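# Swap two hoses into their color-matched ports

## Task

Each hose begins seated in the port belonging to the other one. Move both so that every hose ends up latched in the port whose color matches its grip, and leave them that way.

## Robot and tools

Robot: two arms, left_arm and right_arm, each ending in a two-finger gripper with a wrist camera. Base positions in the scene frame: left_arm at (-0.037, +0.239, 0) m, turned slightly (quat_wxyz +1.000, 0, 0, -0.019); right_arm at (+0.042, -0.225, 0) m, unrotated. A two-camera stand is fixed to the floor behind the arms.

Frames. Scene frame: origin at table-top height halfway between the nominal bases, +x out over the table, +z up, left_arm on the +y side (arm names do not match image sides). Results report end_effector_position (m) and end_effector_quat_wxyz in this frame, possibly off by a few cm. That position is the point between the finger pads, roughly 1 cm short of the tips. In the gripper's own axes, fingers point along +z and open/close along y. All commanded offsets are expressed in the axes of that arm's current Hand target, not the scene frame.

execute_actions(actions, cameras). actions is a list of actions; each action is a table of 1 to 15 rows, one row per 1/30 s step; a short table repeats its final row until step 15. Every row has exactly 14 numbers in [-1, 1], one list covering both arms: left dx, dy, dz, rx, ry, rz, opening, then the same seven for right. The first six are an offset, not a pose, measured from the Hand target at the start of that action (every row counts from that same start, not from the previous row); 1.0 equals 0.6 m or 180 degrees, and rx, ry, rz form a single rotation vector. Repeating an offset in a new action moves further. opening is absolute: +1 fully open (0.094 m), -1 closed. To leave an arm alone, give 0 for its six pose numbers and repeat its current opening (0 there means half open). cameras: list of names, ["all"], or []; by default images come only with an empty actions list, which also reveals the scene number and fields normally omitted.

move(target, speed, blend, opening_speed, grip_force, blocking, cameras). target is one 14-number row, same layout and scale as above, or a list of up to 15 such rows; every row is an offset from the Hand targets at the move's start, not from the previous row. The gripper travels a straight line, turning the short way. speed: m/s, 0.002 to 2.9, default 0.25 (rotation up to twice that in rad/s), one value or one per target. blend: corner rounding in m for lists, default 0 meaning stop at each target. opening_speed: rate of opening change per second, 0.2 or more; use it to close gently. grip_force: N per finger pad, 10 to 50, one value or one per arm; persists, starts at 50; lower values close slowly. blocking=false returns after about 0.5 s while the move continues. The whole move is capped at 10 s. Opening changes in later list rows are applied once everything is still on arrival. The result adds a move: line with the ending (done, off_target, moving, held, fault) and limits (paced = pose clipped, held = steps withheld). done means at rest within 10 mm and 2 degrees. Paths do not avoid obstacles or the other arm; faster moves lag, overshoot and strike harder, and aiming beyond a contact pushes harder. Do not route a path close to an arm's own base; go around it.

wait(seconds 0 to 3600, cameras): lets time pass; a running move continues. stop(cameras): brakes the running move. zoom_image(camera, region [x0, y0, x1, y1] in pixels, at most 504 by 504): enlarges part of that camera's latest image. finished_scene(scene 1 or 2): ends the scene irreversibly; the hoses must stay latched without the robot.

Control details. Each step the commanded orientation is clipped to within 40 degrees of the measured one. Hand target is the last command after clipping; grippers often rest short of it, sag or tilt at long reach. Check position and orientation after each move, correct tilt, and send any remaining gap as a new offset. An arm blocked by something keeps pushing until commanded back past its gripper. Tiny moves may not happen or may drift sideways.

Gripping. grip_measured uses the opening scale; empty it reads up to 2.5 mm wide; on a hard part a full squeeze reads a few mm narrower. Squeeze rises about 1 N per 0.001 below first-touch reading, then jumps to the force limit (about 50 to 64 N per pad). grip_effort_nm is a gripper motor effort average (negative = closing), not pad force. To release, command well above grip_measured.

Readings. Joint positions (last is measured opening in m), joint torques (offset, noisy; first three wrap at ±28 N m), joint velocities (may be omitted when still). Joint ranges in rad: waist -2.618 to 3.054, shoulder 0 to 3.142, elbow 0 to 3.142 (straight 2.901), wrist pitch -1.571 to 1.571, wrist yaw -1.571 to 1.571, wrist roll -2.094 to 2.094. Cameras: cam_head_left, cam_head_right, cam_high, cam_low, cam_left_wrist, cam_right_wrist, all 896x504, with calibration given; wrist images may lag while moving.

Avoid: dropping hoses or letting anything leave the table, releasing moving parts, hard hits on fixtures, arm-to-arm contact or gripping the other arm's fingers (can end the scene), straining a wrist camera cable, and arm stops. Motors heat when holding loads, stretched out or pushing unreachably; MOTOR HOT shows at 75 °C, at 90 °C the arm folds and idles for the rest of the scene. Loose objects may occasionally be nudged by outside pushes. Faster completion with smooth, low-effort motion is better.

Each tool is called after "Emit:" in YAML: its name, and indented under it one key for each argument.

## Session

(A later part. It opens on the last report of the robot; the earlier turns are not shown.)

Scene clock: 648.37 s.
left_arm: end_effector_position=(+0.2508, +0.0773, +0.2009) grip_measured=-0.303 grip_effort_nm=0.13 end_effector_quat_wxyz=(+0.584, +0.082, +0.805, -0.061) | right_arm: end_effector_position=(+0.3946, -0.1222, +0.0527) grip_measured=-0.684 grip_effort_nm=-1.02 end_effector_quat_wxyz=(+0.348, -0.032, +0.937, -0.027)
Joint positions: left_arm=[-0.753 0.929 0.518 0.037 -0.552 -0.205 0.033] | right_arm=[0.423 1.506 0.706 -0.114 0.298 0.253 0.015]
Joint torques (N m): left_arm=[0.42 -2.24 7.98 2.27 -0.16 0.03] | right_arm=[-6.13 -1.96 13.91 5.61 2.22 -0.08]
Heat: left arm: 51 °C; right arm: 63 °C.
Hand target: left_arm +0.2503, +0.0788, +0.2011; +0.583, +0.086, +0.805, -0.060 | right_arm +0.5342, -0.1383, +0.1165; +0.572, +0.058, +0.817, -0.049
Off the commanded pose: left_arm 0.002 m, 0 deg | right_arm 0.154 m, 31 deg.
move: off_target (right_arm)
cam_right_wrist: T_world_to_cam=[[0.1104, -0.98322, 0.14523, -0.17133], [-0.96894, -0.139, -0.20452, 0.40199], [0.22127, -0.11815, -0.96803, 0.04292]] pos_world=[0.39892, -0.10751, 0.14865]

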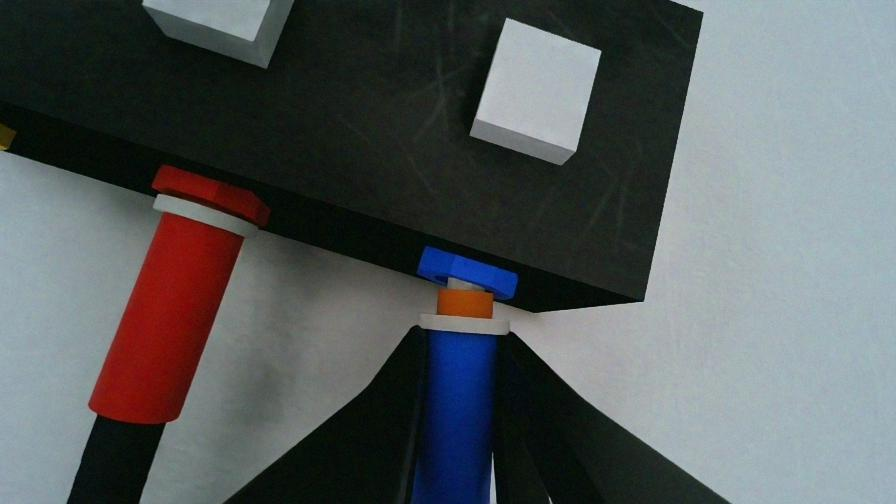

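Emit:
move:
  target:
    - [0,0,0,0,0,0,-0.3,0.1835,-0.0035,-0.19,0,0.044,0,-1]
    - [0,0,0,0,0,0,-0.3,0.1835,-0.0035,-0.19,0,0.044,0,-0.4]
  speed: 0.2
  opening_speed: 0.6
  cameras: ["cam_right_wrist","cam_left_wrist"]

Emit:
zoom_image:
  camera: "cam_right_wrist"
  region: [360, 200, 600, 390]

Emit:
zoom_image:
  camera: "cam_left_wrist"
  region: [560, 180, 740, 320]

Scene clock: 657.63 s.
left_arm: end_effector_position=(+0.2508, +0.0773, +0.2009) grip_measured=-0.303 grip_effort_nm=0.13 end_effector_quat_wxyz=(+0.584, +0.082, +0.805, -0.061) | right_arm: end_effector_position=(+0.3892, -0.1169, +0.0546) grip_measured=-0.402 grip_effort_nm=0.12 end_effector_quat_wxyz=(+0.514, +0.058, +0.855, -0.036)
Joint positions: left_arm=[-0.753 0.929 0.518 0.037 -0.552 -0.205 0.033] | right_arm=[0.585 1.562 0.415 0.531 0.624 0.391 0.028]
Joint torques (N m): left_arm=[0.44 -2.39 7.95 2.29 -0.18 0.02] | right_arm=[-0.14 -3.6 5.6 1.97 0.49 0.04]
Heat: left arm: 51 °C; right arm: 65 °C.
Hand target: left_arm +0.2503, +0.0788, +0.2011; +0.583, +0.086, +0.805, -0.060 | right_arm +0.3906, -0.1193, +0.0519; +0.514, +0.061, +0.854, -0.044
Off the commanded pose: left_arm 0.002 m, 0 deg | right_arm 0.004 m, 1 deg.
move: done; target 2's new opening was sent with right_arm's hand 0.013 m and 4 deg from that target
cam_left_wrist: T_world_to_cam=[[-0.16873, -0.98247, 0.07925, 0.10613], [-0.71949, 0.06781, -0.69119, 0.33931], [0.6737, -0.17364, -0.71832, 0.08635]] pos_world=[0.20386, 0.09626, 0.28814]
cam_right_wrist: T_world_to_cam=[[-0.09766, -0.99066, 0.09514, -0.0829], [-0.83337, 0.02915, -0.55195, 0.3837], [0.54403, -0.1332, -0.82843, -0.0884]] pos_world=[0.35976, -0.10509, 0.14644]
Images, in order (width x height): cam_left_wrist 896x504, cam_right_wrist 896x504.

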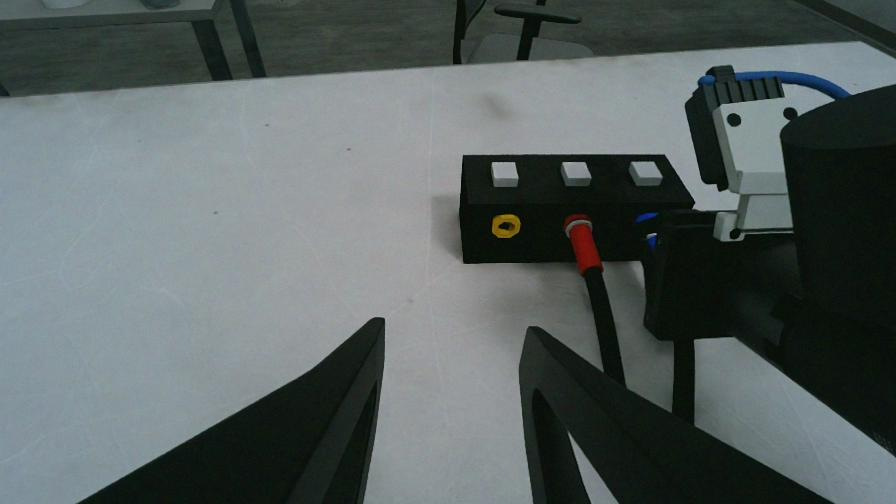

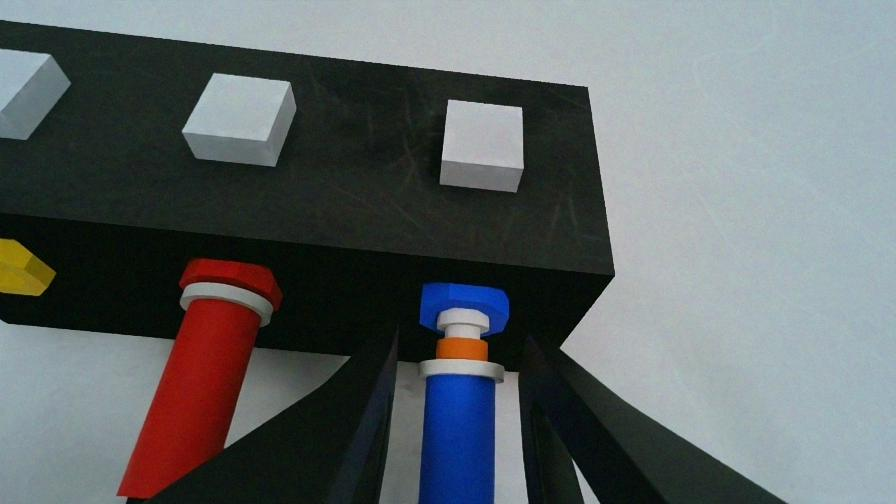

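Scaled by 2.100 from the camera's image (finer frame: 1280x720).

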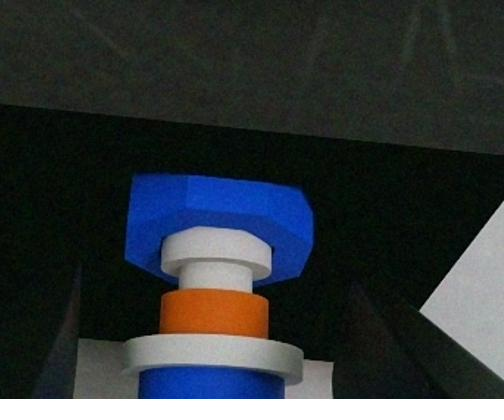

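Scaled by 2.800 from the camera's image (finer frame: 1280x720).

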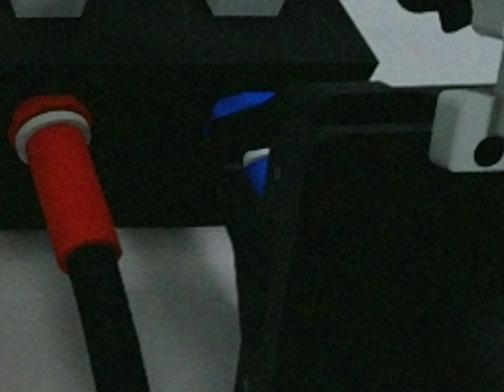

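Emit:
move:
  target:
    - [0,0,0,0,0,0,-0.3,0.023,-0.0007,-0.0128,0,-0.072,0,-0.4]
    - [0,0,0,0,0,0,-0.3,0.023,-0.0007,-0.0128,0,-0.072,0,-1]
  speed: 0.05
  opening_speed: 0.6
  cameras: ["cam_right_wrist","cam_left_wrist"]

Emit:
zoom_image:
  camera: "cam_left_wrist"
  region: [560, 180, 740, 320]

Scene clock: 667.90 s.
left_arm: end_effector_position=(+0.2508, +0.0773, +0.2009) grip_measured=-0.303 grip_effort_nm=0.13 end_effector_quat_wxyz=(+0.584, +0.082, +0.805, -0.061) | right_arm: end_effector_position=(+0.3805, -0.1161, +0.0492) grip_measured=-0.688 grip_effort_nm=-1.02 end_effector_quat_wxyz=(+0.611, +0.062, +0.788, -0.040)
Joint positions: left_arm=[-0.753 0.929 0.518 0.037 -0.552 -0.205 0.033] | right_arm=[0.659 1.872 0.258 1.259 0.771 0.266 0.015]
Joint torques (N m): left_arm=[0.4 -2.22 7.94 2.27 -0.16 0.01] | right_arm=[0.51 -3.97 2.56 2.05 0.4 -0.02]
Heat: left arm: 51 °C; right arm: 55 °C.
Hand target: left_arm +0.2503, +0.0788, +0.2011; +0.583, +0.086, +0.805, -0.060 | right_arm +0.3774, -0.1179, +0.0433; +0.607, +0.056, +0.791, -0.051
Off the commanded pose: left_arm 0.002 m, 0 deg | right_arm 0.007 m, 2 deg.
move: done
cam_left_wrist: T_world_to_cam=[[-0.16873, -0.98247, 0.07925, 0.10613], [-0.71949, 0.06781, -0.69119, 0.33931], [0.6737, -0.17364, -0.71832, 0.08635]] pos_world=[0.20386, 0.09626, 0.28814]
cam_right_wrist: T_world_to_cam=[[-0.13104, -0.98746, 0.08799, -0.06907], [-0.68112, 0.02519, -0.73173, 0.32393], [0.72035, -0.15582, -0.67589, -0.16535]] pos_world=[0.3307, -0.10213, 0.13135]
Images, in order (width x height): cam_left_wrist 896x504, cam_right_wrist 896x504.

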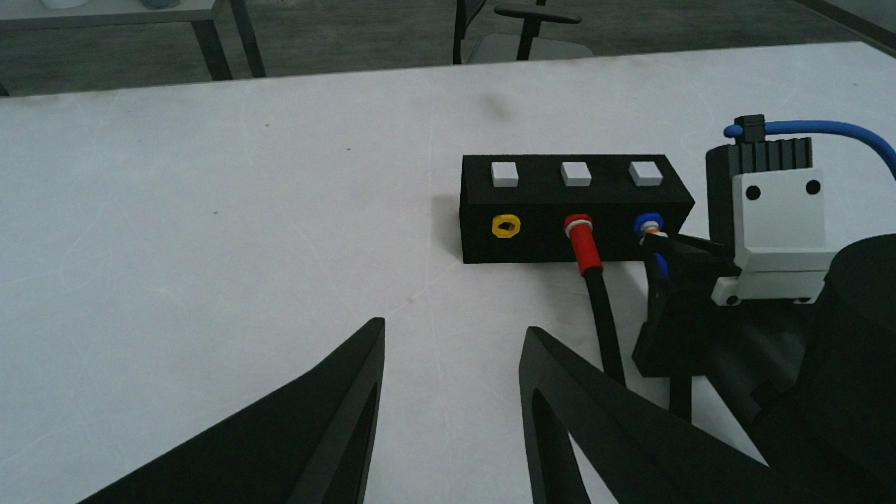

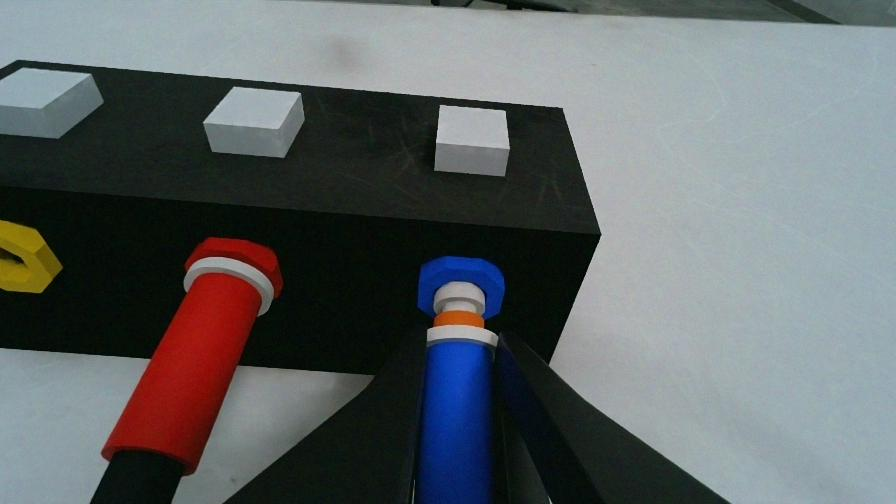

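Scaled by 2.800 from the camera's image (finer frame: 1280x720).

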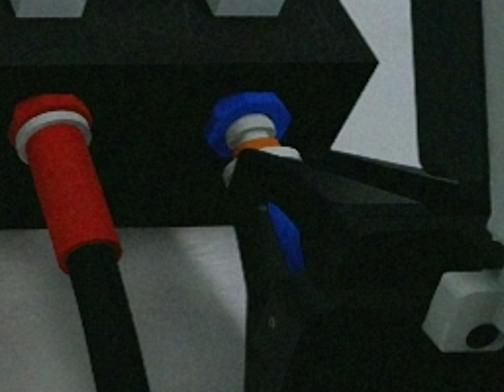

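Emit:
move:
  target: [0,0,0,0,0,0,-0.3,-0.0323,0.002,0.0432,0,0,0,-1]
  speed: 0.15
  cameras: ["cam_right_wrist"]

Emit:
zoom_image:
  camera: "cam_right_wrist"
  region: [360, 200, 600, 390]

Scene clock: 671.47 s.
left_arm: end_effector_position=(+0.2508, +0.0773, +0.2009) grip_measured=-0.303 grip_effort_nm=0.13 end_effector_quat_wxyz=(+0.584, +0.082, +0.805, -0.061) | right_arm: end_effector_position=(+0.3839, -0.1179, +0.0487) grip_measured=-0.688 grip_effort_nm=-1.02 end_effector_quat_wxyz=(+0.604, +0.044, +0.794, -0.047)
Joint positions: left_arm=[-0.753 0.929 0.518 0.037 -0.552 -0.205 0.033] | right_arm=[0.635 1.851 0.263 1.223 0.734 0.228 0.015]
Joint torques (N m): left_arm=[0.4 -2.4 8.08 2.28 -0.14 0.04] | right_arm=[-4.56 -5.55 8.84 1.49 -0.12 -0.09]
Heat: left arm: 51 °C; right arm: 54 °C.
Hand target: left_arm +0.2503, +0.0788, +0.2011; +0.583, +0.086, +0.805, -0.060 | right_arm +0.4073, -0.1211, +0.0553; +0.607, +0.056, +0.791, -0.051
Off the commanded pose: left_arm 0.002 m, 0 deg | right_arm 0.025 m, 2 deg.
move: off_target (right_arm)
cam_right_wrist: T_world_to_cam=[[-0.10876, -0.98659, 0.12173, -0.08041], [-0.69642, -0.01176, -0.71753, 0.3267], [0.70934, -0.16282, -0.6858, -0.16452]] pos_world=[0.33548, -0.10228, 0.13138]

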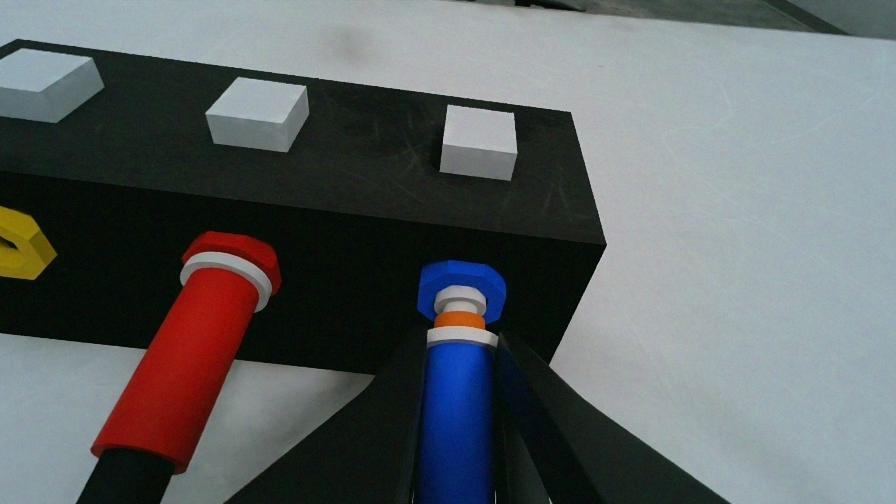

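Scaled by 2.100 from the camera's image (finer frame: 1280x720).

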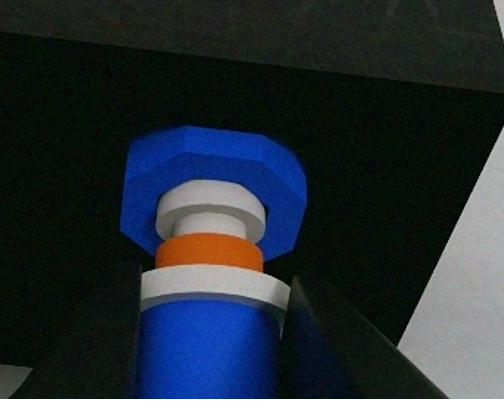

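Emit:
move:
  target: [0,0,0,0,0,0,-0.3,-0.021,-0.004,0.038,0,0,0,-1]
  speed: 0.2
  cameras: ["cam_right_wrist"]

Emit:
zoom_image:
  camera: "cam_right_wrist"
  region: [360, 200, 600, 390]

Scene clock: 673.83 s.
left_arm: end_effector_position=(+0.2508, +0.0773, +0.2009) grip_measured=-0.303 grip_effort_nm=0.13 end_effector_quat_wxyz=(+0.584, +0.082, +0.805, -0.061) | right_arm: end_effector_position=(+0.3865, -0.1189, +0.0491) grip_measured=-0.688 grip_effort_nm=-1.02 end_effector_quat_wxyz=(+0.595, +0.025, +0.802, -0.044)
Joint positions: left_arm=[-0.753 0.929 0.518 0.037 -0.552 -0.205 0.033] | right_arm=[0.604 1.808 0.263 1.167 0.672 0.201 0.015]
Joint torques (N m): left_arm=[0.42 -2.3 8.02 2.28 -0.16 0.02] | right_arm=[-7.82 -3.52 13.31 1.58 -0.16 -0.13]
Heat: left arm: 51 °C; right arm: 52 °C.
Hand target: left_arm +0.2503, +0.0788, +0.2011; +0.583, +0.086, +0.805, -0.060 | right_arm +0.4320, -0.1272, +0.0616; +0.607, +0.056, +0.791, -0.051
Off the commanded pose: left_arm 0.002 m, 0 deg | right_arm 0.048 m, 4 deg.
move: off_target (right_arm)
cam_right_wrist: T_world_to_cam=[[-0.0714, -0.98762, 0.13969, -0.0966], [-0.7145, -0.04707, -0.69805, 0.33065], [0.69598, -0.14965, -0.7023, -0.15865]] pos_world=[0.33977, -0.10358, 0.13288]

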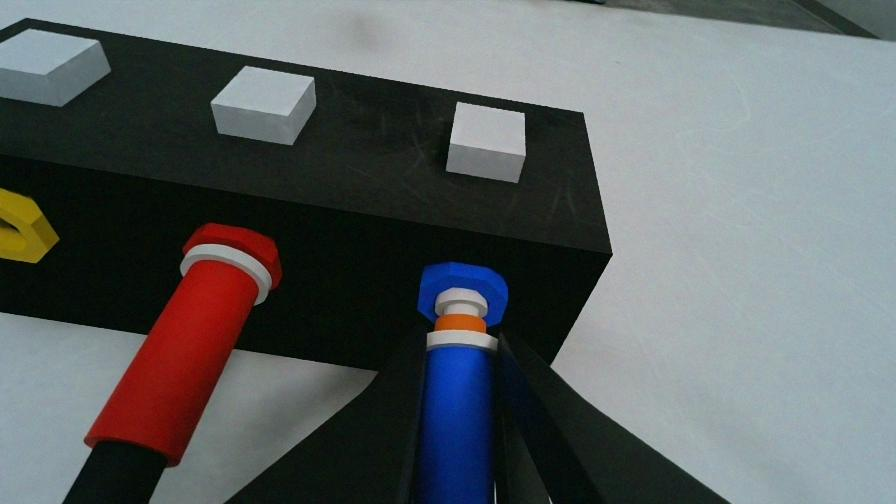

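Scaled by 2.100 from the camera's image (finer frame: 1280x720).

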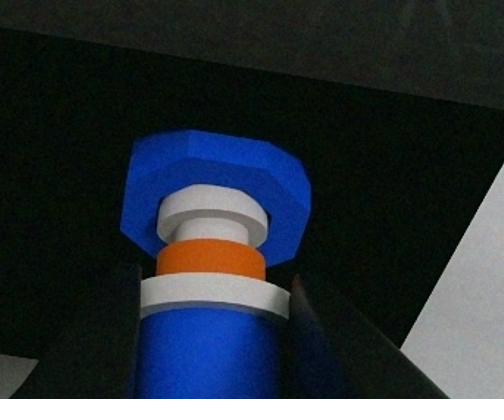

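Emit:
move:
  target:
    - [0,0,0,0,0,0,-0.3,-0.03,0,0,0,0,0,-1]
    - [0,0,0,0,0,0,-0.3,0.03,0,0.005,0,0,0,-1]
    - [0,0,0,0,0,0,-0.3,-0.02,0.025,0.005,0,0,0,-1]
    - [0,0,0,0,0,0,-0.3,-0.02,-0.025,0.005,0,0,0,-1]
    - [0,0,0,0,0,0,-0.3,-0.02,0,0.01,0,0,0,-1]
  speed: 0.15
  blend: [0.003,0.003,0.003,0.003,0]
  cameras: ["cam_right_wrist","cam_left_wrist"]

Emit:
zoom_image:
  camera: "cam_right_wrist"
  region: [360, 200, 600, 390]

Emit:
zoom_image:
  camera: "cam_left_wrist"
  region: [560, 180, 740, 320]

Scene clock: 681.97 s.
left_arm: end_effector_position=(+0.2508, +0.0773, +0.2009) grip_measured=-0.303 grip_effort_nm=0.13 end_effector_quat_wxyz=(+0.584, +0.082, +0.805, -0.061) | right_arm: end_effector_position=(+0.4005, -0.1210, +0.0538) grip_measured=-0.649 grip_effort_nm=-1.02 end_effector_quat_wxyz=(+0.586, +0.022, +0.809, -0.048)
Joint positions: left_arm=[-0.753 0.929 0.518 0.037 -0.552 -0.205 0.033] | right_arm=[0.561 1.771 0.316 1.062 0.632 0.185 0.016]
Joint torques (N m): left_arm=[0.42 -2.35 7.94 2.29 -0.16 0.04] | right_arm=[-6.08 -3.45 12.77 1.92 0.06 -0.05]
Heat: left arm: 51 °C; right arm: 49 °C.
Hand target: left_arm +0.2503, +0.0788, +0.2011; +0.583, +0.086, +0.805, -0.060 | right_arm +0.4408, -0.1284, +0.0718; +0.607, +0.056, +0.791, -0.051
Off the commanded pose: left_arm 0.002 m, 0 deg | right_arm 0.045 m, 5 deg.
move: off_target (right_arm)
cam_left_wrist: T_world_to_cam=[[-0.16873, -0.98247, 0.07925, 0.10613], [-0.71949, 0.06781, -0.69119, 0.33931], [0.6737, -0.17364, -0.71832, 0.08635]] pos_world=[0.20386, 0.09626, 0.28814]
cam_right_wrist: T_world_to_cam=[[-0.06916, -0.9861, 0.1511, -0.09968], [-0.7295, -0.05332, -0.6819, 0.3482], [0.68048, -0.15738, -0.71567, -0.15932]] pos_world=[0.35553, -0.1048, 0.13848]
Images, in order (width x height): cam_left_wrist 896x504, cam_right_wrist 896x504.

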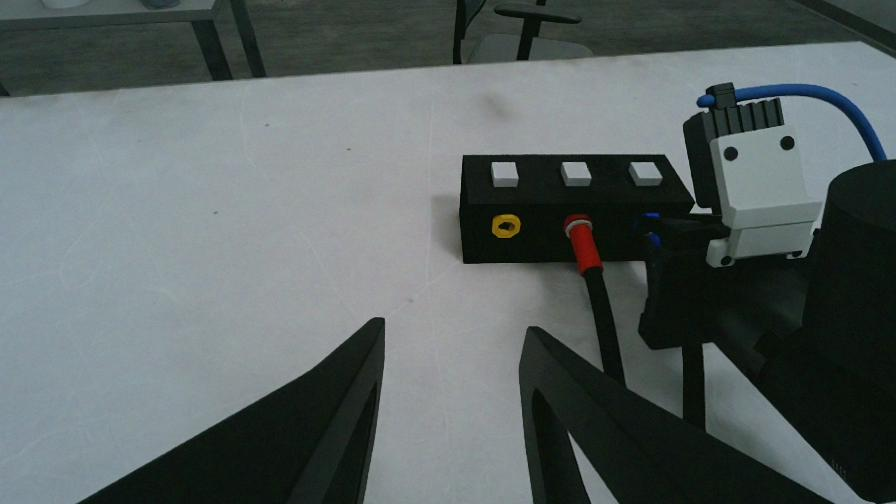

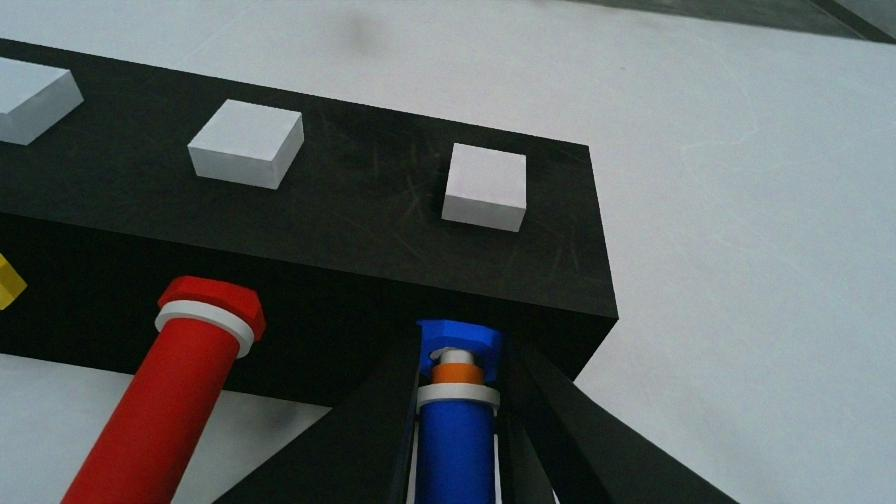

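Scaled by 2.100 from the camera's image (finer frame: 1280x720).

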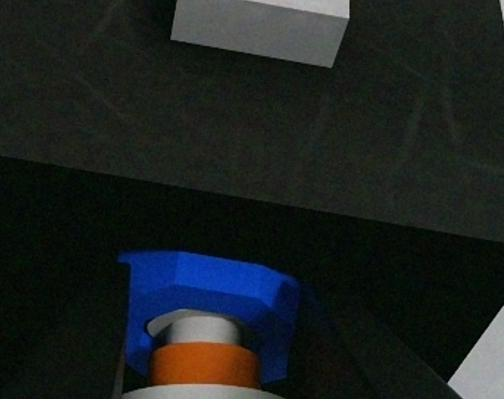

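Scaled by 2.800 from the camera's image (finer frame: 1280x720).

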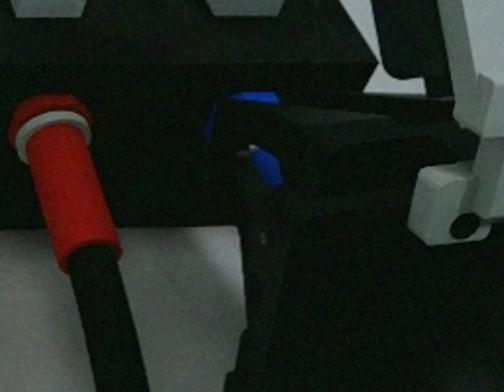

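Emit:
move:
  target:
    - [0,0,0,0,0,0,-0.3,0.036,0,-0.057,0,0,0,-1]
    - [0,0,0,0,0,0,-0.3,0.036,0,-0.057,0,0,0,-0.45]
    - [0,0,0,0,0,0,-0.3,0.0708,0,-0.082,0,0,0,-0.45]
  speed: 0.1
  opening_speed: 0.8
  cameras: ["cam_right_wrist"]

Emit:
zoom_image:
  camera: "cam_right_wrist"
  region: [360, 200, 600, 390]

Scene clock: 691.53 s.
left_arm: end_effector_position=(+0.2508, +0.0773, +0.2009) grip_measured=-0.303 grip_effort_nm=0.13 end_effector_quat_wxyz=(+0.584, +0.082, +0.805, -0.061) | right_arm: end_effector_position=(+0.3856, -0.1180, +0.0486) grip_measured=-0.452 grip_effort_nm=0.12 end_effector_quat_wxyz=(+0.610, +0.054, +0.789, -0.045)
Joint positions: left_arm=[-0.753 0.929 0.518 0.037 -0.552 -0.205 0.033] | right_arm=[0.637 1.88 0.268 1.262 0.748 0.238 0.026]
Joint torques (N m): left_arm=[0.39 -2.44 7.98 2.28 -0.18 0.03] | right_arm=[0.4 -4.14 2.71 2.05 0.43 0.13]
Heat: left arm: 51 °C; right arm: 49 °C.
Hand target: left_arm +0.2503, +0.0788, +0.2011; +0.583, +0.086, +0.805, -0.060 | right_arm +0.3829, -0.1199, +0.0433; +0.607, +0.056, +0.791, -0.051
Off the commanded pose: left_arm 0.002 m, 0 deg | right_arm 0.006 m, 1 deg.
move: done
cam_right_wrist: T_world_to_cam=[[-0.12435, -0.98658, 0.1058, -0.07353], [-0.68461, 0.00813, -0.72886, 0.32618], [0.71822, -0.16306, -0.67644, -0.16963]] pos_world=[0.33599, -0.10286, 0.13077]

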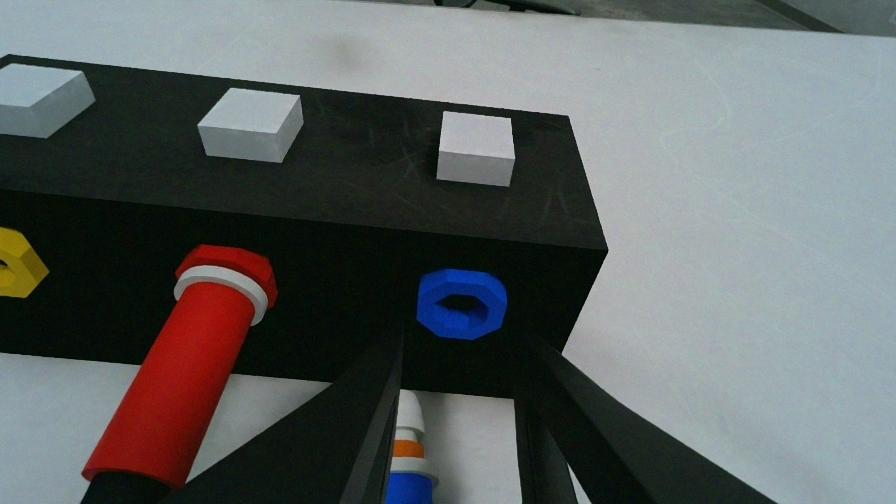

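Scaled by 2.100 from the camera's image (finer frame: 1280x720).

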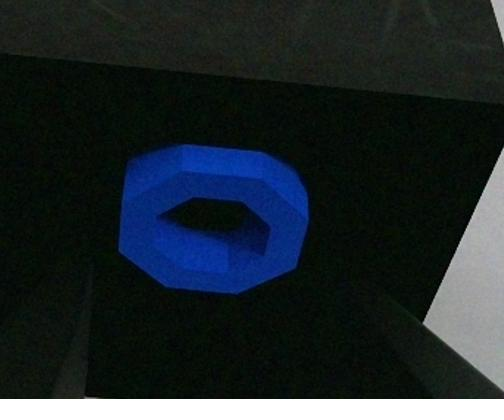

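Emit:
move:
  target:
    - [0,0,0,0,0,0,-0.3,-0.02,0,-0.05,0,0,0,-0.3]
    - [0,0,0,0,0,0,-0.3,0.009,0.003,-0.143,0,0.083,0,-0.3]
  speed: 0.12
  cameras: ["cam_right_wrist","cam_left_wrist"]

Scene clock: 701.03 s.
left_arm: end_effector_position=(+0.2508, +0.0773, +0.2009) grip_measured=-0.303 grip_effort_nm=0.13 end_effector_quat_wxyz=(+0.584, +0.082, +0.805, -0.061) | right_arm: end_effector_position=(+0.2971, -0.1118, +0.0533) grip_measured=-0.302 grip_effort_nm=0.12 end_effector_quat_wxyz=(+0.495, +0.057, +0.865, -0.055)
Joint positions: left_arm=[-0.753 0.929 0.518 0.037 -0.552 -0.205 0.033] | right_arm=[0.917 1.263 0.303 0.057 0.875 0.727 0.033]
Joint torques (N m): left_arm=[0.42 -2.32 7.99 2.3 -0.15 0.02] | right_arm=[0.38 -3.49 7.49 1.28 0.48 0.16]
Heat: left arm: 51 °C; right arm: 48 °C.
Hand target: left_arm +0.2503, +0.0788, +0.2011; +0.583, +0.086, +0.805, -0.060 | right_arm +0.2999, -0.1053, +0.0602; +0.499, +0.062, +0.863, -0.043
Off the commanded pose: left_arm 0.002 m, 0 deg | right_arm 0.010 m, 1 deg.
move: done
cam_left_wrist: T_world_to_cam=[[-0.16873, -0.98247, 0.07925, 0.10613], [-0.71949, 0.06781, -0.69119, 0.33931], [0.6737, -0.17364, -0.71832, 0.08635]] pos_world=[0.20386, 0.09626, 0.28814]
cam_right_wrist: T_world_to_cam=[[-0.11007, -0.98535, 0.13027, -0.0843], [-0.85666, 0.02759, -0.51515, 0.31092], [0.50401, -0.1683, -0.84714, -0.02972]] pos_world=[0.27205, -0.09665, 0.14597]
Images, in order (width x height): cam_left_wrist 896x504, cam_right_wrist 896x504.

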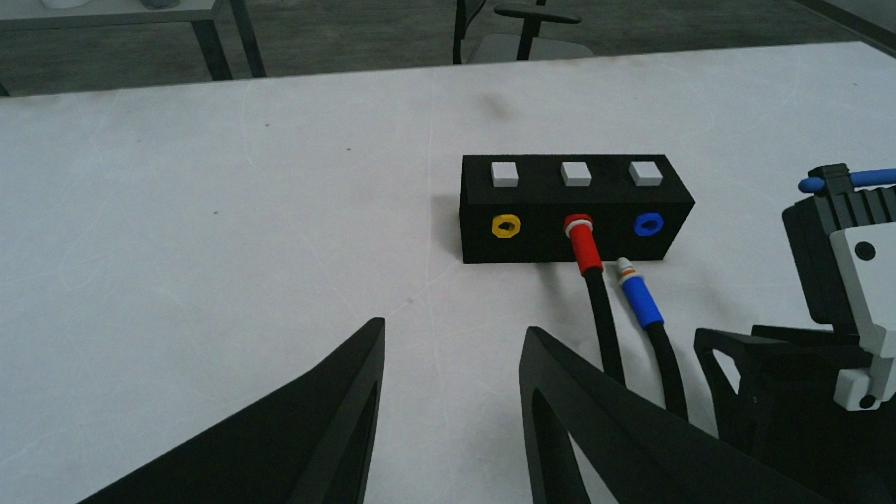

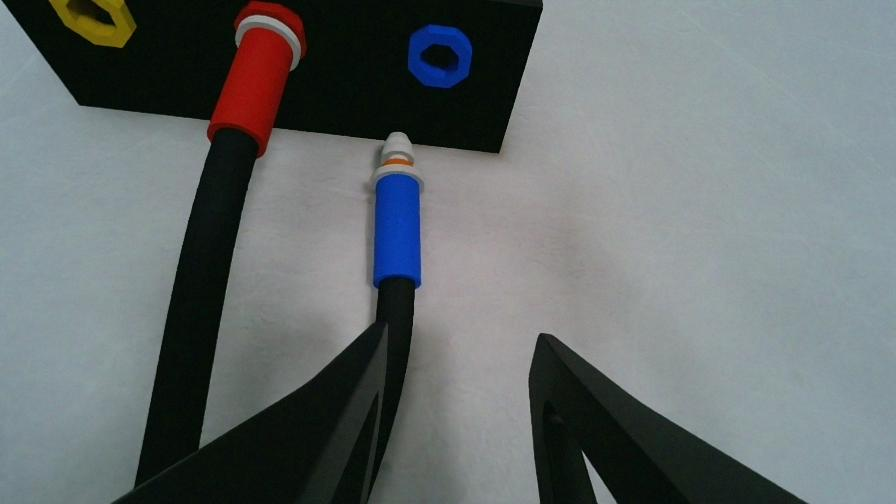

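Emit:
move:
  target:
    - [0,0,0,0,0,0,-0.3,-0.0143,0.0103,0.0582,-0.0193,0,-0.011,-0.4]
    - [0,0,0,0,0,0,-0.3,0.0205,0.013,0.145,-0.0193,0,-0.011,-0.4]
  speed: 0.08
  cameras: ["cam_right_wrist"]

Scene clock: 708.83 s.
left_arm: end_effector_position=(+0.2508, +0.0773, +0.2009) grip_measured=-0.303 grip_effort_nm=0.13 end_effector_quat_wxyz=(+0.584, +0.082, +0.805, -0.061) | right_arm: end_effector_position=(+0.3677, -0.1098, +0.0107) grip_measured=-0.398 grip_effort_nm=-0.10 end_effector_quat_wxyz=(+0.505, +0.038, +0.862, -0.025)
Joint positions: left_arm=[-0.753 0.929 0.518 0.037 -0.552 -0.205 0.033] | right_arm=[0.638 1.735 0.309 0.781 0.623 0.408 0.028]
Joint torques (N m): left_arm=[0.43 -2.32 8.03 2.28 -0.18 0.05] | right_arm=[-0.51 -3.73 4.68 1.84 0.17 -0.02]
Heat: left arm: 51 °C; right arm: 46 °C.
Hand target: left_arm +0.2503, +0.0788, +0.2011; +0.583, +0.086, +0.805, -0.060 | right_arm +0.3694, -0.1087, +0.0061; +0.500, +0.032, +0.865, -0.026
Off the commanded pose: left_arm 0.002 m, 0 deg | right_arm 0.005 m, 1 deg.
move: done
cam_right_wrist: T_world_to_cam=[[-0.0502, -0.99395, 0.09773, -0.0917], [-0.84604, -0.00968, -0.53303, 0.34155], [0.53075, -0.10944, -0.84043, -0.10457]] pos_world=[0.33986, -0.09928, 0.10314]

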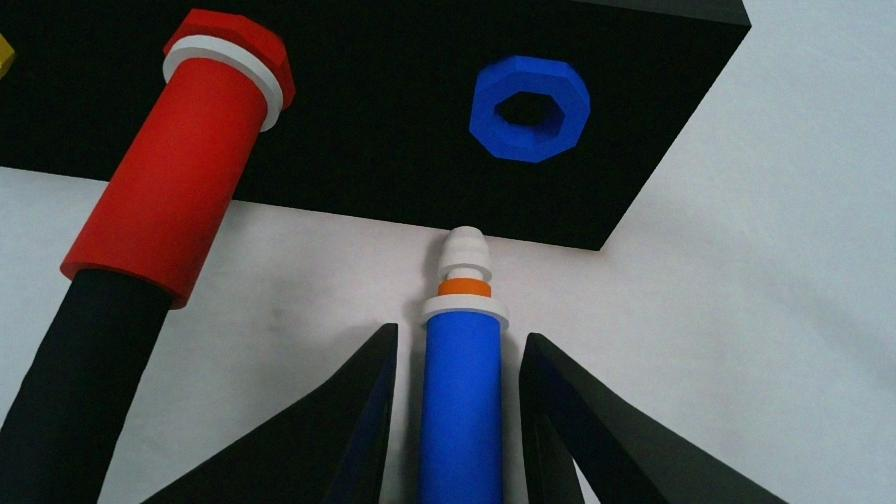

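Emit:
move:
  target:
    - [0,0,0,0,0,0,-0.3,-0.0025,0,0.0043,0,0,0,-0.4]
    - [0,0,0,0,0,0,-0.3,-0.0025,0,0.0043,0,0,0,-1]
    - [0,0,0,0,0,0,-0.3,0.0125,0,-0.0217,0,0,0,-1]
    - [0,0,0,0,0,0,-0.3,-0.055,-0.01,-0.055,0.0217,0,0.0125,-1]
  speed: [0.05,0.05,0.08,0.08]
  opening_speed: 0.8
  blend: [0,0,0.004,0]
  cameras: ["cam_right_wrist","cam_left_wrist"]

Emit:
zoom_image:
  camera: "cam_left_wrist"
  region: [560, 180, 740, 320]

Scene clock: 718.13 s.
left_arm: end_effector_position=(+0.2508, +0.0773, +0.2009) grip_measured=-0.303 grip_effort_nm=0.13 end_effector_quat_wxyz=(+0.584, +0.082, +0.805, -0.061) | right_arm: end_effector_position=(+0.3503, -0.1183, +0.0366) grip_measured=-0.682 grip_effort_nm=-1.02 end_effector_quat_wxyz=(+0.483, +0.054, +0.872, -0.055)
Joint positions: left_arm=[-0.753 0.929 0.518 0.037 -0.552 -0.205 0.033] | right_arm=[0.683 1.49 0.352 0.378 0.698 0.497 0.015]
Joint torques (N m): left_arm=[0.36 -2.33 7.98 2.28 -0.15 0.04] | right_arm=[0.53 -6.19 7.13 1.63 0.59 0.14]
Heat: left arm: 51 °C; right arm: 46 °C.
Hand target: left_arm +0.2503, +0.0788, +0.2011; +0.583, +0.086, +0.805, -0.060 | right_arm +0.3569, -0.1130, +0.0513; +0.499, +0.066, +0.863, -0.045
Off the commanded pose: left_arm 0.002 m, 0 deg | right_arm 0.017 m, 3 deg.
move: off_target (right_arm)
cam_left_wrist: T_world_to_cam=[[-0.16873, -0.98247, 0.07925, 0.10613], [-0.71949, 0.06781, -0.69119, 0.33931], [0.6737, -0.17364, -0.71832, 0.08635]] pos_world=[0.20386, 0.09626, 0.28814]
cam_right_wrist: T_world_to_cam=[[-0.10168, -0.98574, 0.13412, -0.08575], [-0.87169, 0.02332, -0.4895, 0.35189], [0.47939, -0.16668, -0.86163, -0.06253]] pos_world=[0.328, -0.10315, 0.12987]
Images, in order (width x height): cam_left_wrist 896x504, cam_right_wrist 896x504.

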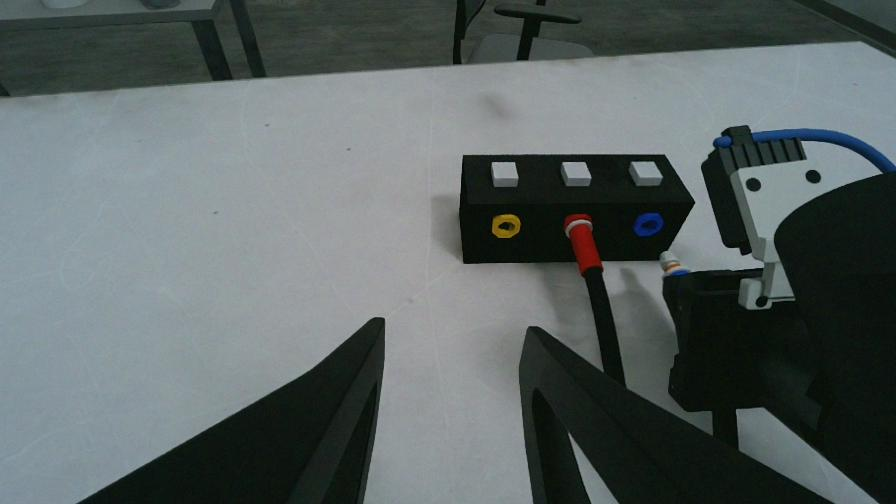

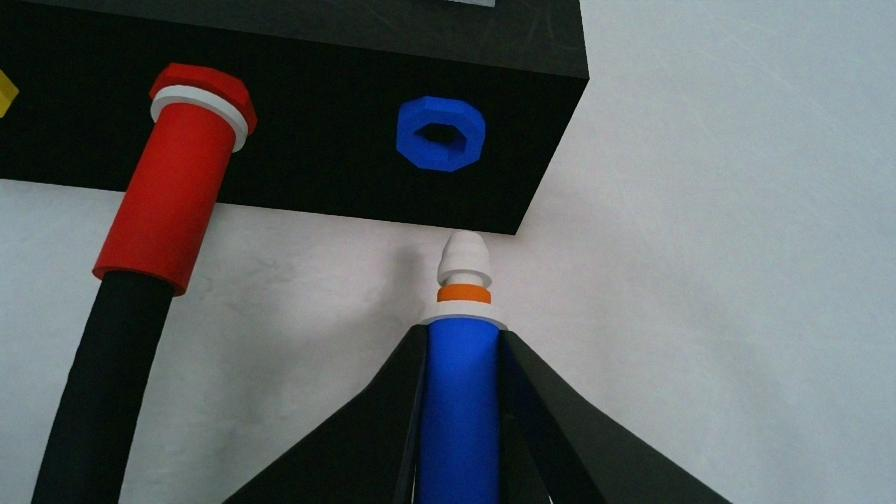

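Scaled by 2.800 from the camera's image (finer frame: 1280x720).

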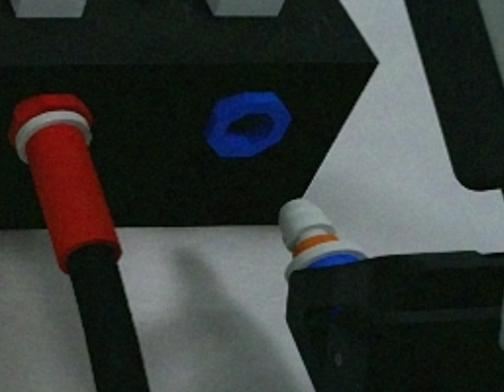

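Emit:
move:
  target: [0,0,0,0,0,0,-0.3,-0.0158,0.015,0.0173,-0.0072,0,-0.0042,-1]
  speed: 0.05
  cameras: ["cam_right_wrist","cam_left_wrist"]

Emit:
zoom_image:
  camera: "cam_left_wrist"
  region: [560, 180, 740, 320]

Emit:
zoom_image:
  camera: "cam_right_wrist"
  region: [360, 150, 600, 340]

Scene clock: 723.37 s.
left_arm: end_effector_position=(+0.2508, +0.0773, +0.2009) grip_measured=-0.303 grip_effort_nm=0.13 end_effector_quat_wxyz=(+0.584, +0.082, +0.805, -0.061) | right_arm: end_effector_position=(+0.3651, -0.1101, +0.0516) grip_measured=-0.682 grip_effort_nm=-1.02 end_effector_quat_wxyz=(+0.496, +0.055, +0.865, -0.043)
Joint positions: left_arm=[-0.753 0.929 0.518 0.037 -0.552 -0.205 0.033] | right_arm=[0.666 1.49 0.4 0.385 0.679 0.468 0.015]
Joint torques (N m): left_arm=[0.5 -2.32 7.92 2.29 -0.16 0.02] | right_arm=[-0.55 -3.25 7.16 1.86 0.29 -0.02]
Heat: left arm: 51 °C; right arm: 45 °C.
Hand target: left_arm +0.2503, +0.0788, +0.2011; +0.583, +0.086, +0.805, -0.060 | right_arm +0.3720, -0.1064, +0.0543; +0.500, +0.055, +0.864, -0.039
Off the commanded pose: left_arm 0.002 m, 0 deg | right_arm 0.008 m, 1 deg.
move: done
cam_left_wrist: T_world_to_cam=[[-0.16873, -0.98247, 0.07925, 0.10613], [-0.71949, 0.06781, -0.69119, 0.33931], [0.6737, -0.17364, -0.71832, 0.08635]] pos_world=[0.20386, 0.09626, 0.28814]
cam_right_wrist: T_world_to_cam=[[-0.09387, -0.98931, 0.11162, -0.0803], [-0.85606, 0.02297, -0.51637, 0.36755], [0.50828, -0.14403, -0.84906, -0.06408]] pos_world=[0.33968, -0.09711, 0.14435]
Images, in order (width x height): cam_left_wrist 896x504, cam_right_wrist 896x504.

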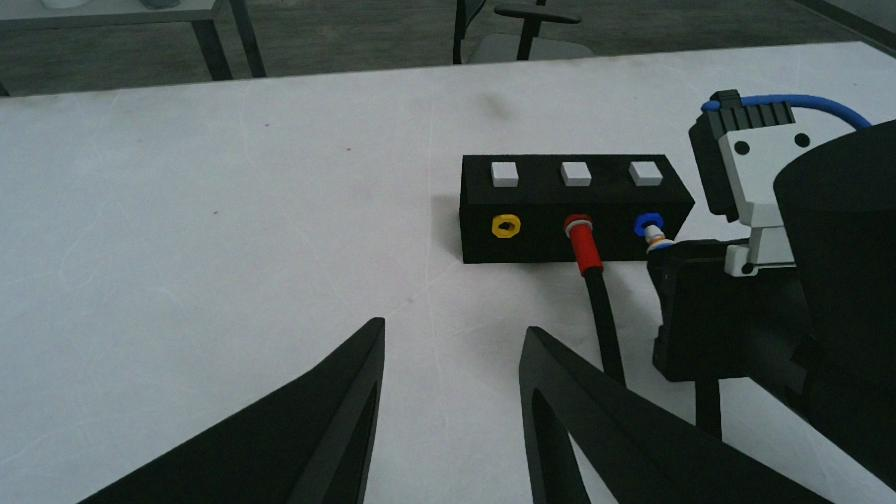

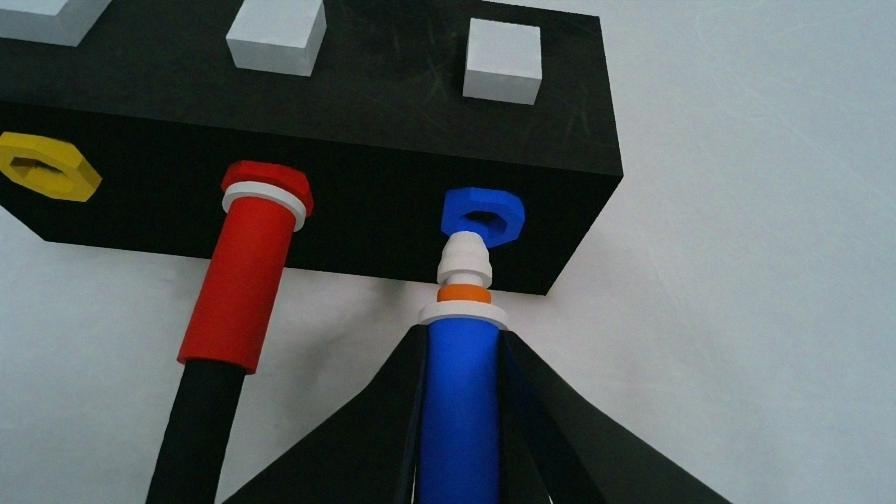

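Scaled by 2.800 from the camera's image (finer frame: 1280x720).

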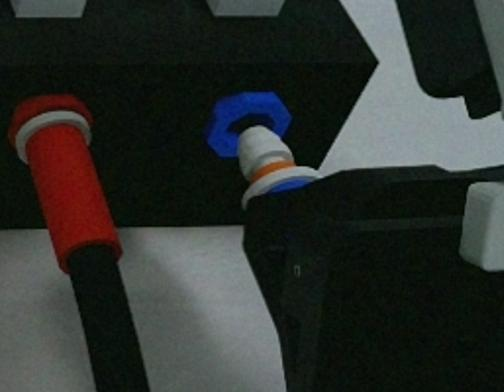

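Scaled by 2.100 from the camera's image (finer frame: 1280x720).

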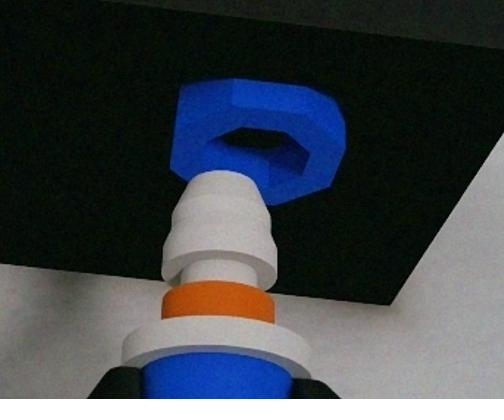

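Emit:
move:
  target: [0,0,0,0,0,0,-0.3,0.0043,-0.0105,0.0025,0,0,0,-1]
  speed: 0.04
  cameras: ["cam_right_wrist"]

Emit:
zoom_image:
  camera: "cam_right_wrist"
  region: [360, 150, 600, 340]

Scene clock: 727.23 s.
left_arm: end_effector_position=(+0.2508, +0.0773, +0.2009) grip_measured=-0.303 grip_effort_nm=0.13 end_effector_quat_wxyz=(+0.584, +0.082, +0.805, -0.061) | right_arm: end_effector_position=(+0.3704, -0.1120, +0.0552) grip_measured=-0.682 grip_effort_nm=-1.02 end_effector_quat_wxyz=(+0.502, +0.058, +0.862, -0.037)
Joint positions: left_arm=[-0.753 0.929 0.518 0.037 -0.552 -0.205 0.033] | right_arm=[0.645 1.49 0.4 0.414 0.663 0.452 0.015]
Joint torques (N m): left_arm=[0.34 -2.39 7.95 2.28 -0.17 0.02] | right_arm=[-0.47 -3.47 5.27 1.92 0.27 0]
Heat: left arm: 51 °C; right arm: 46 °C.
Hand target: left_arm +0.2503, +0.0788, +0.2011; +0.583, +0.086, +0.805, -0.060 | right_arm +0.3711, -0.1126, +0.0513; +0.500, +0.055, +0.864, -0.039
Off the commanded pose: left_arm 0.002 m, 0 deg | right_arm 0.004 m, 1 deg.
move: done
cam_right_wrist: T_world_to_cam=[[-0.09612, -0.99053, 0.09806, -0.08062], [-0.84818, 0.02995, -0.52885, 0.37254], [0.52091, -0.13401, -0.84303, -0.06771]] pos_world=[0.3435, -0.10009, 0.14784]

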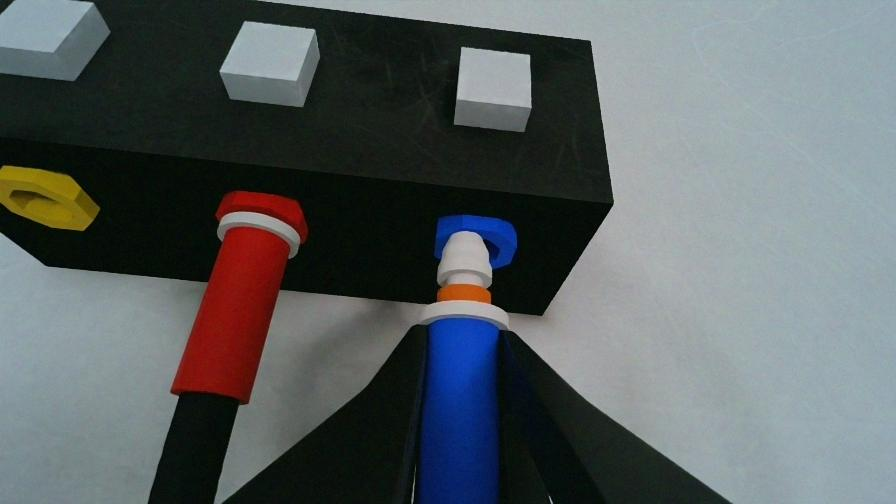

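Scaled by 2.100 from the camera's image (finer frame: 1280x720).

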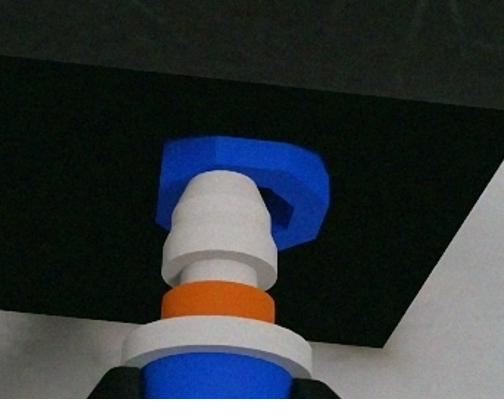

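Emit:
move:
  target: [0,0,0,0,0,0,-0.3,0.0131,-0.0065,0.005,0,0,0,-1]
  speed: 0.04
  cameras: ["cam_right_wrist"]

Emit:
zoom_image:
  camera: "cam_right_wrist"
  region: [360, 150, 600, 340]

Scene clock: 730.47 s.
left_arm: end_effector_position=(+0.2508, +0.0773, +0.2009) grip_measured=-0.303 grip_effort_nm=0.13 end_effector_quat_wxyz=(+0.584, +0.082, +0.805, -0.061) | right_arm: end_effector_position=(+0.3696, -0.1146, +0.0485) grip_measured=-0.682 grip_effort_nm=-1.02 end_effector_quat_wxyz=(+0.504, +0.059, +0.861, -0.035)
Joint positions: left_arm=[-0.753 0.929 0.518 0.037 -0.552 -0.205 0.033] | right_arm=[0.637 1.516 0.375 0.474 0.656 0.446 0.015]
Joint torques (N m): left_arm=[0.44 -2.35 8.05 2.27 -0.19 0.02] | right_arm=[-0.53 -3.4 4.66 1.93 0.25 -0.03]
Heat: left arm: 51 °C; right arm: 46 °C.
Hand target: left_arm +0.2503, +0.0788, +0.2011; +0.583, +0.086, +0.805, -0.060 | right_arm +0.3692, -0.1164, +0.0429; +0.499, +0.055, +0.864, -0.039
Off the commanded pose: left_arm 0.002 m, 0 deg | right_arm 0.006 m, 1 deg.
move: done
cam_right_wrist: T_world_to_cam=[[-0.0954, -0.99093, 0.09462, -0.08273], [-0.84618, 0.03067, -0.53201, 0.36793], [0.52429, -0.13082, -0.84143, -0.07432]] pos_world=[0.34241, -0.10298, 0.14104]

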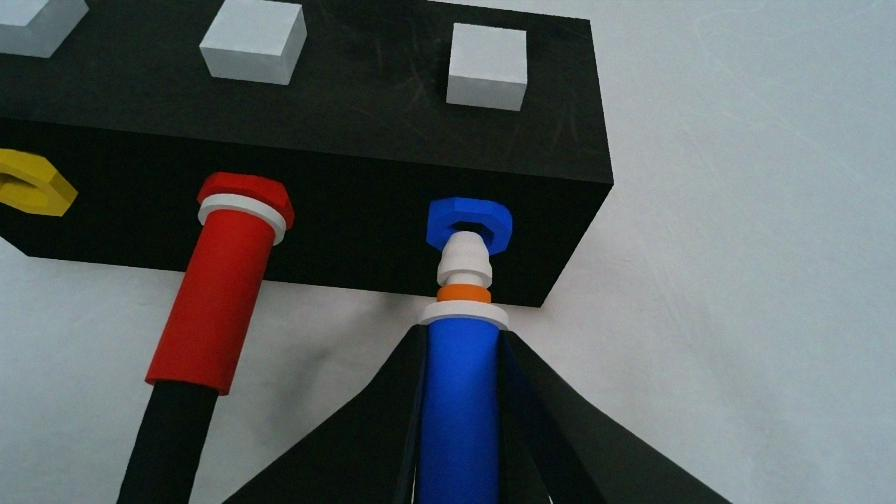

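Scaled by 2.100 from the camera's image (finer frame: 1280x720).

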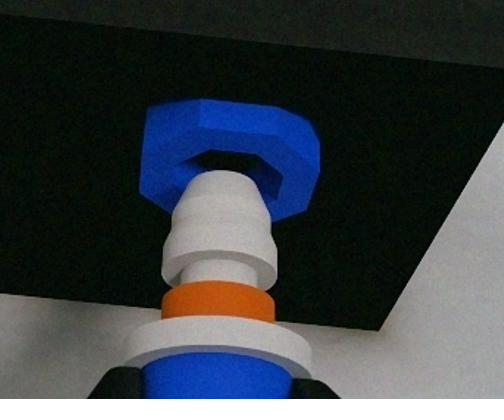

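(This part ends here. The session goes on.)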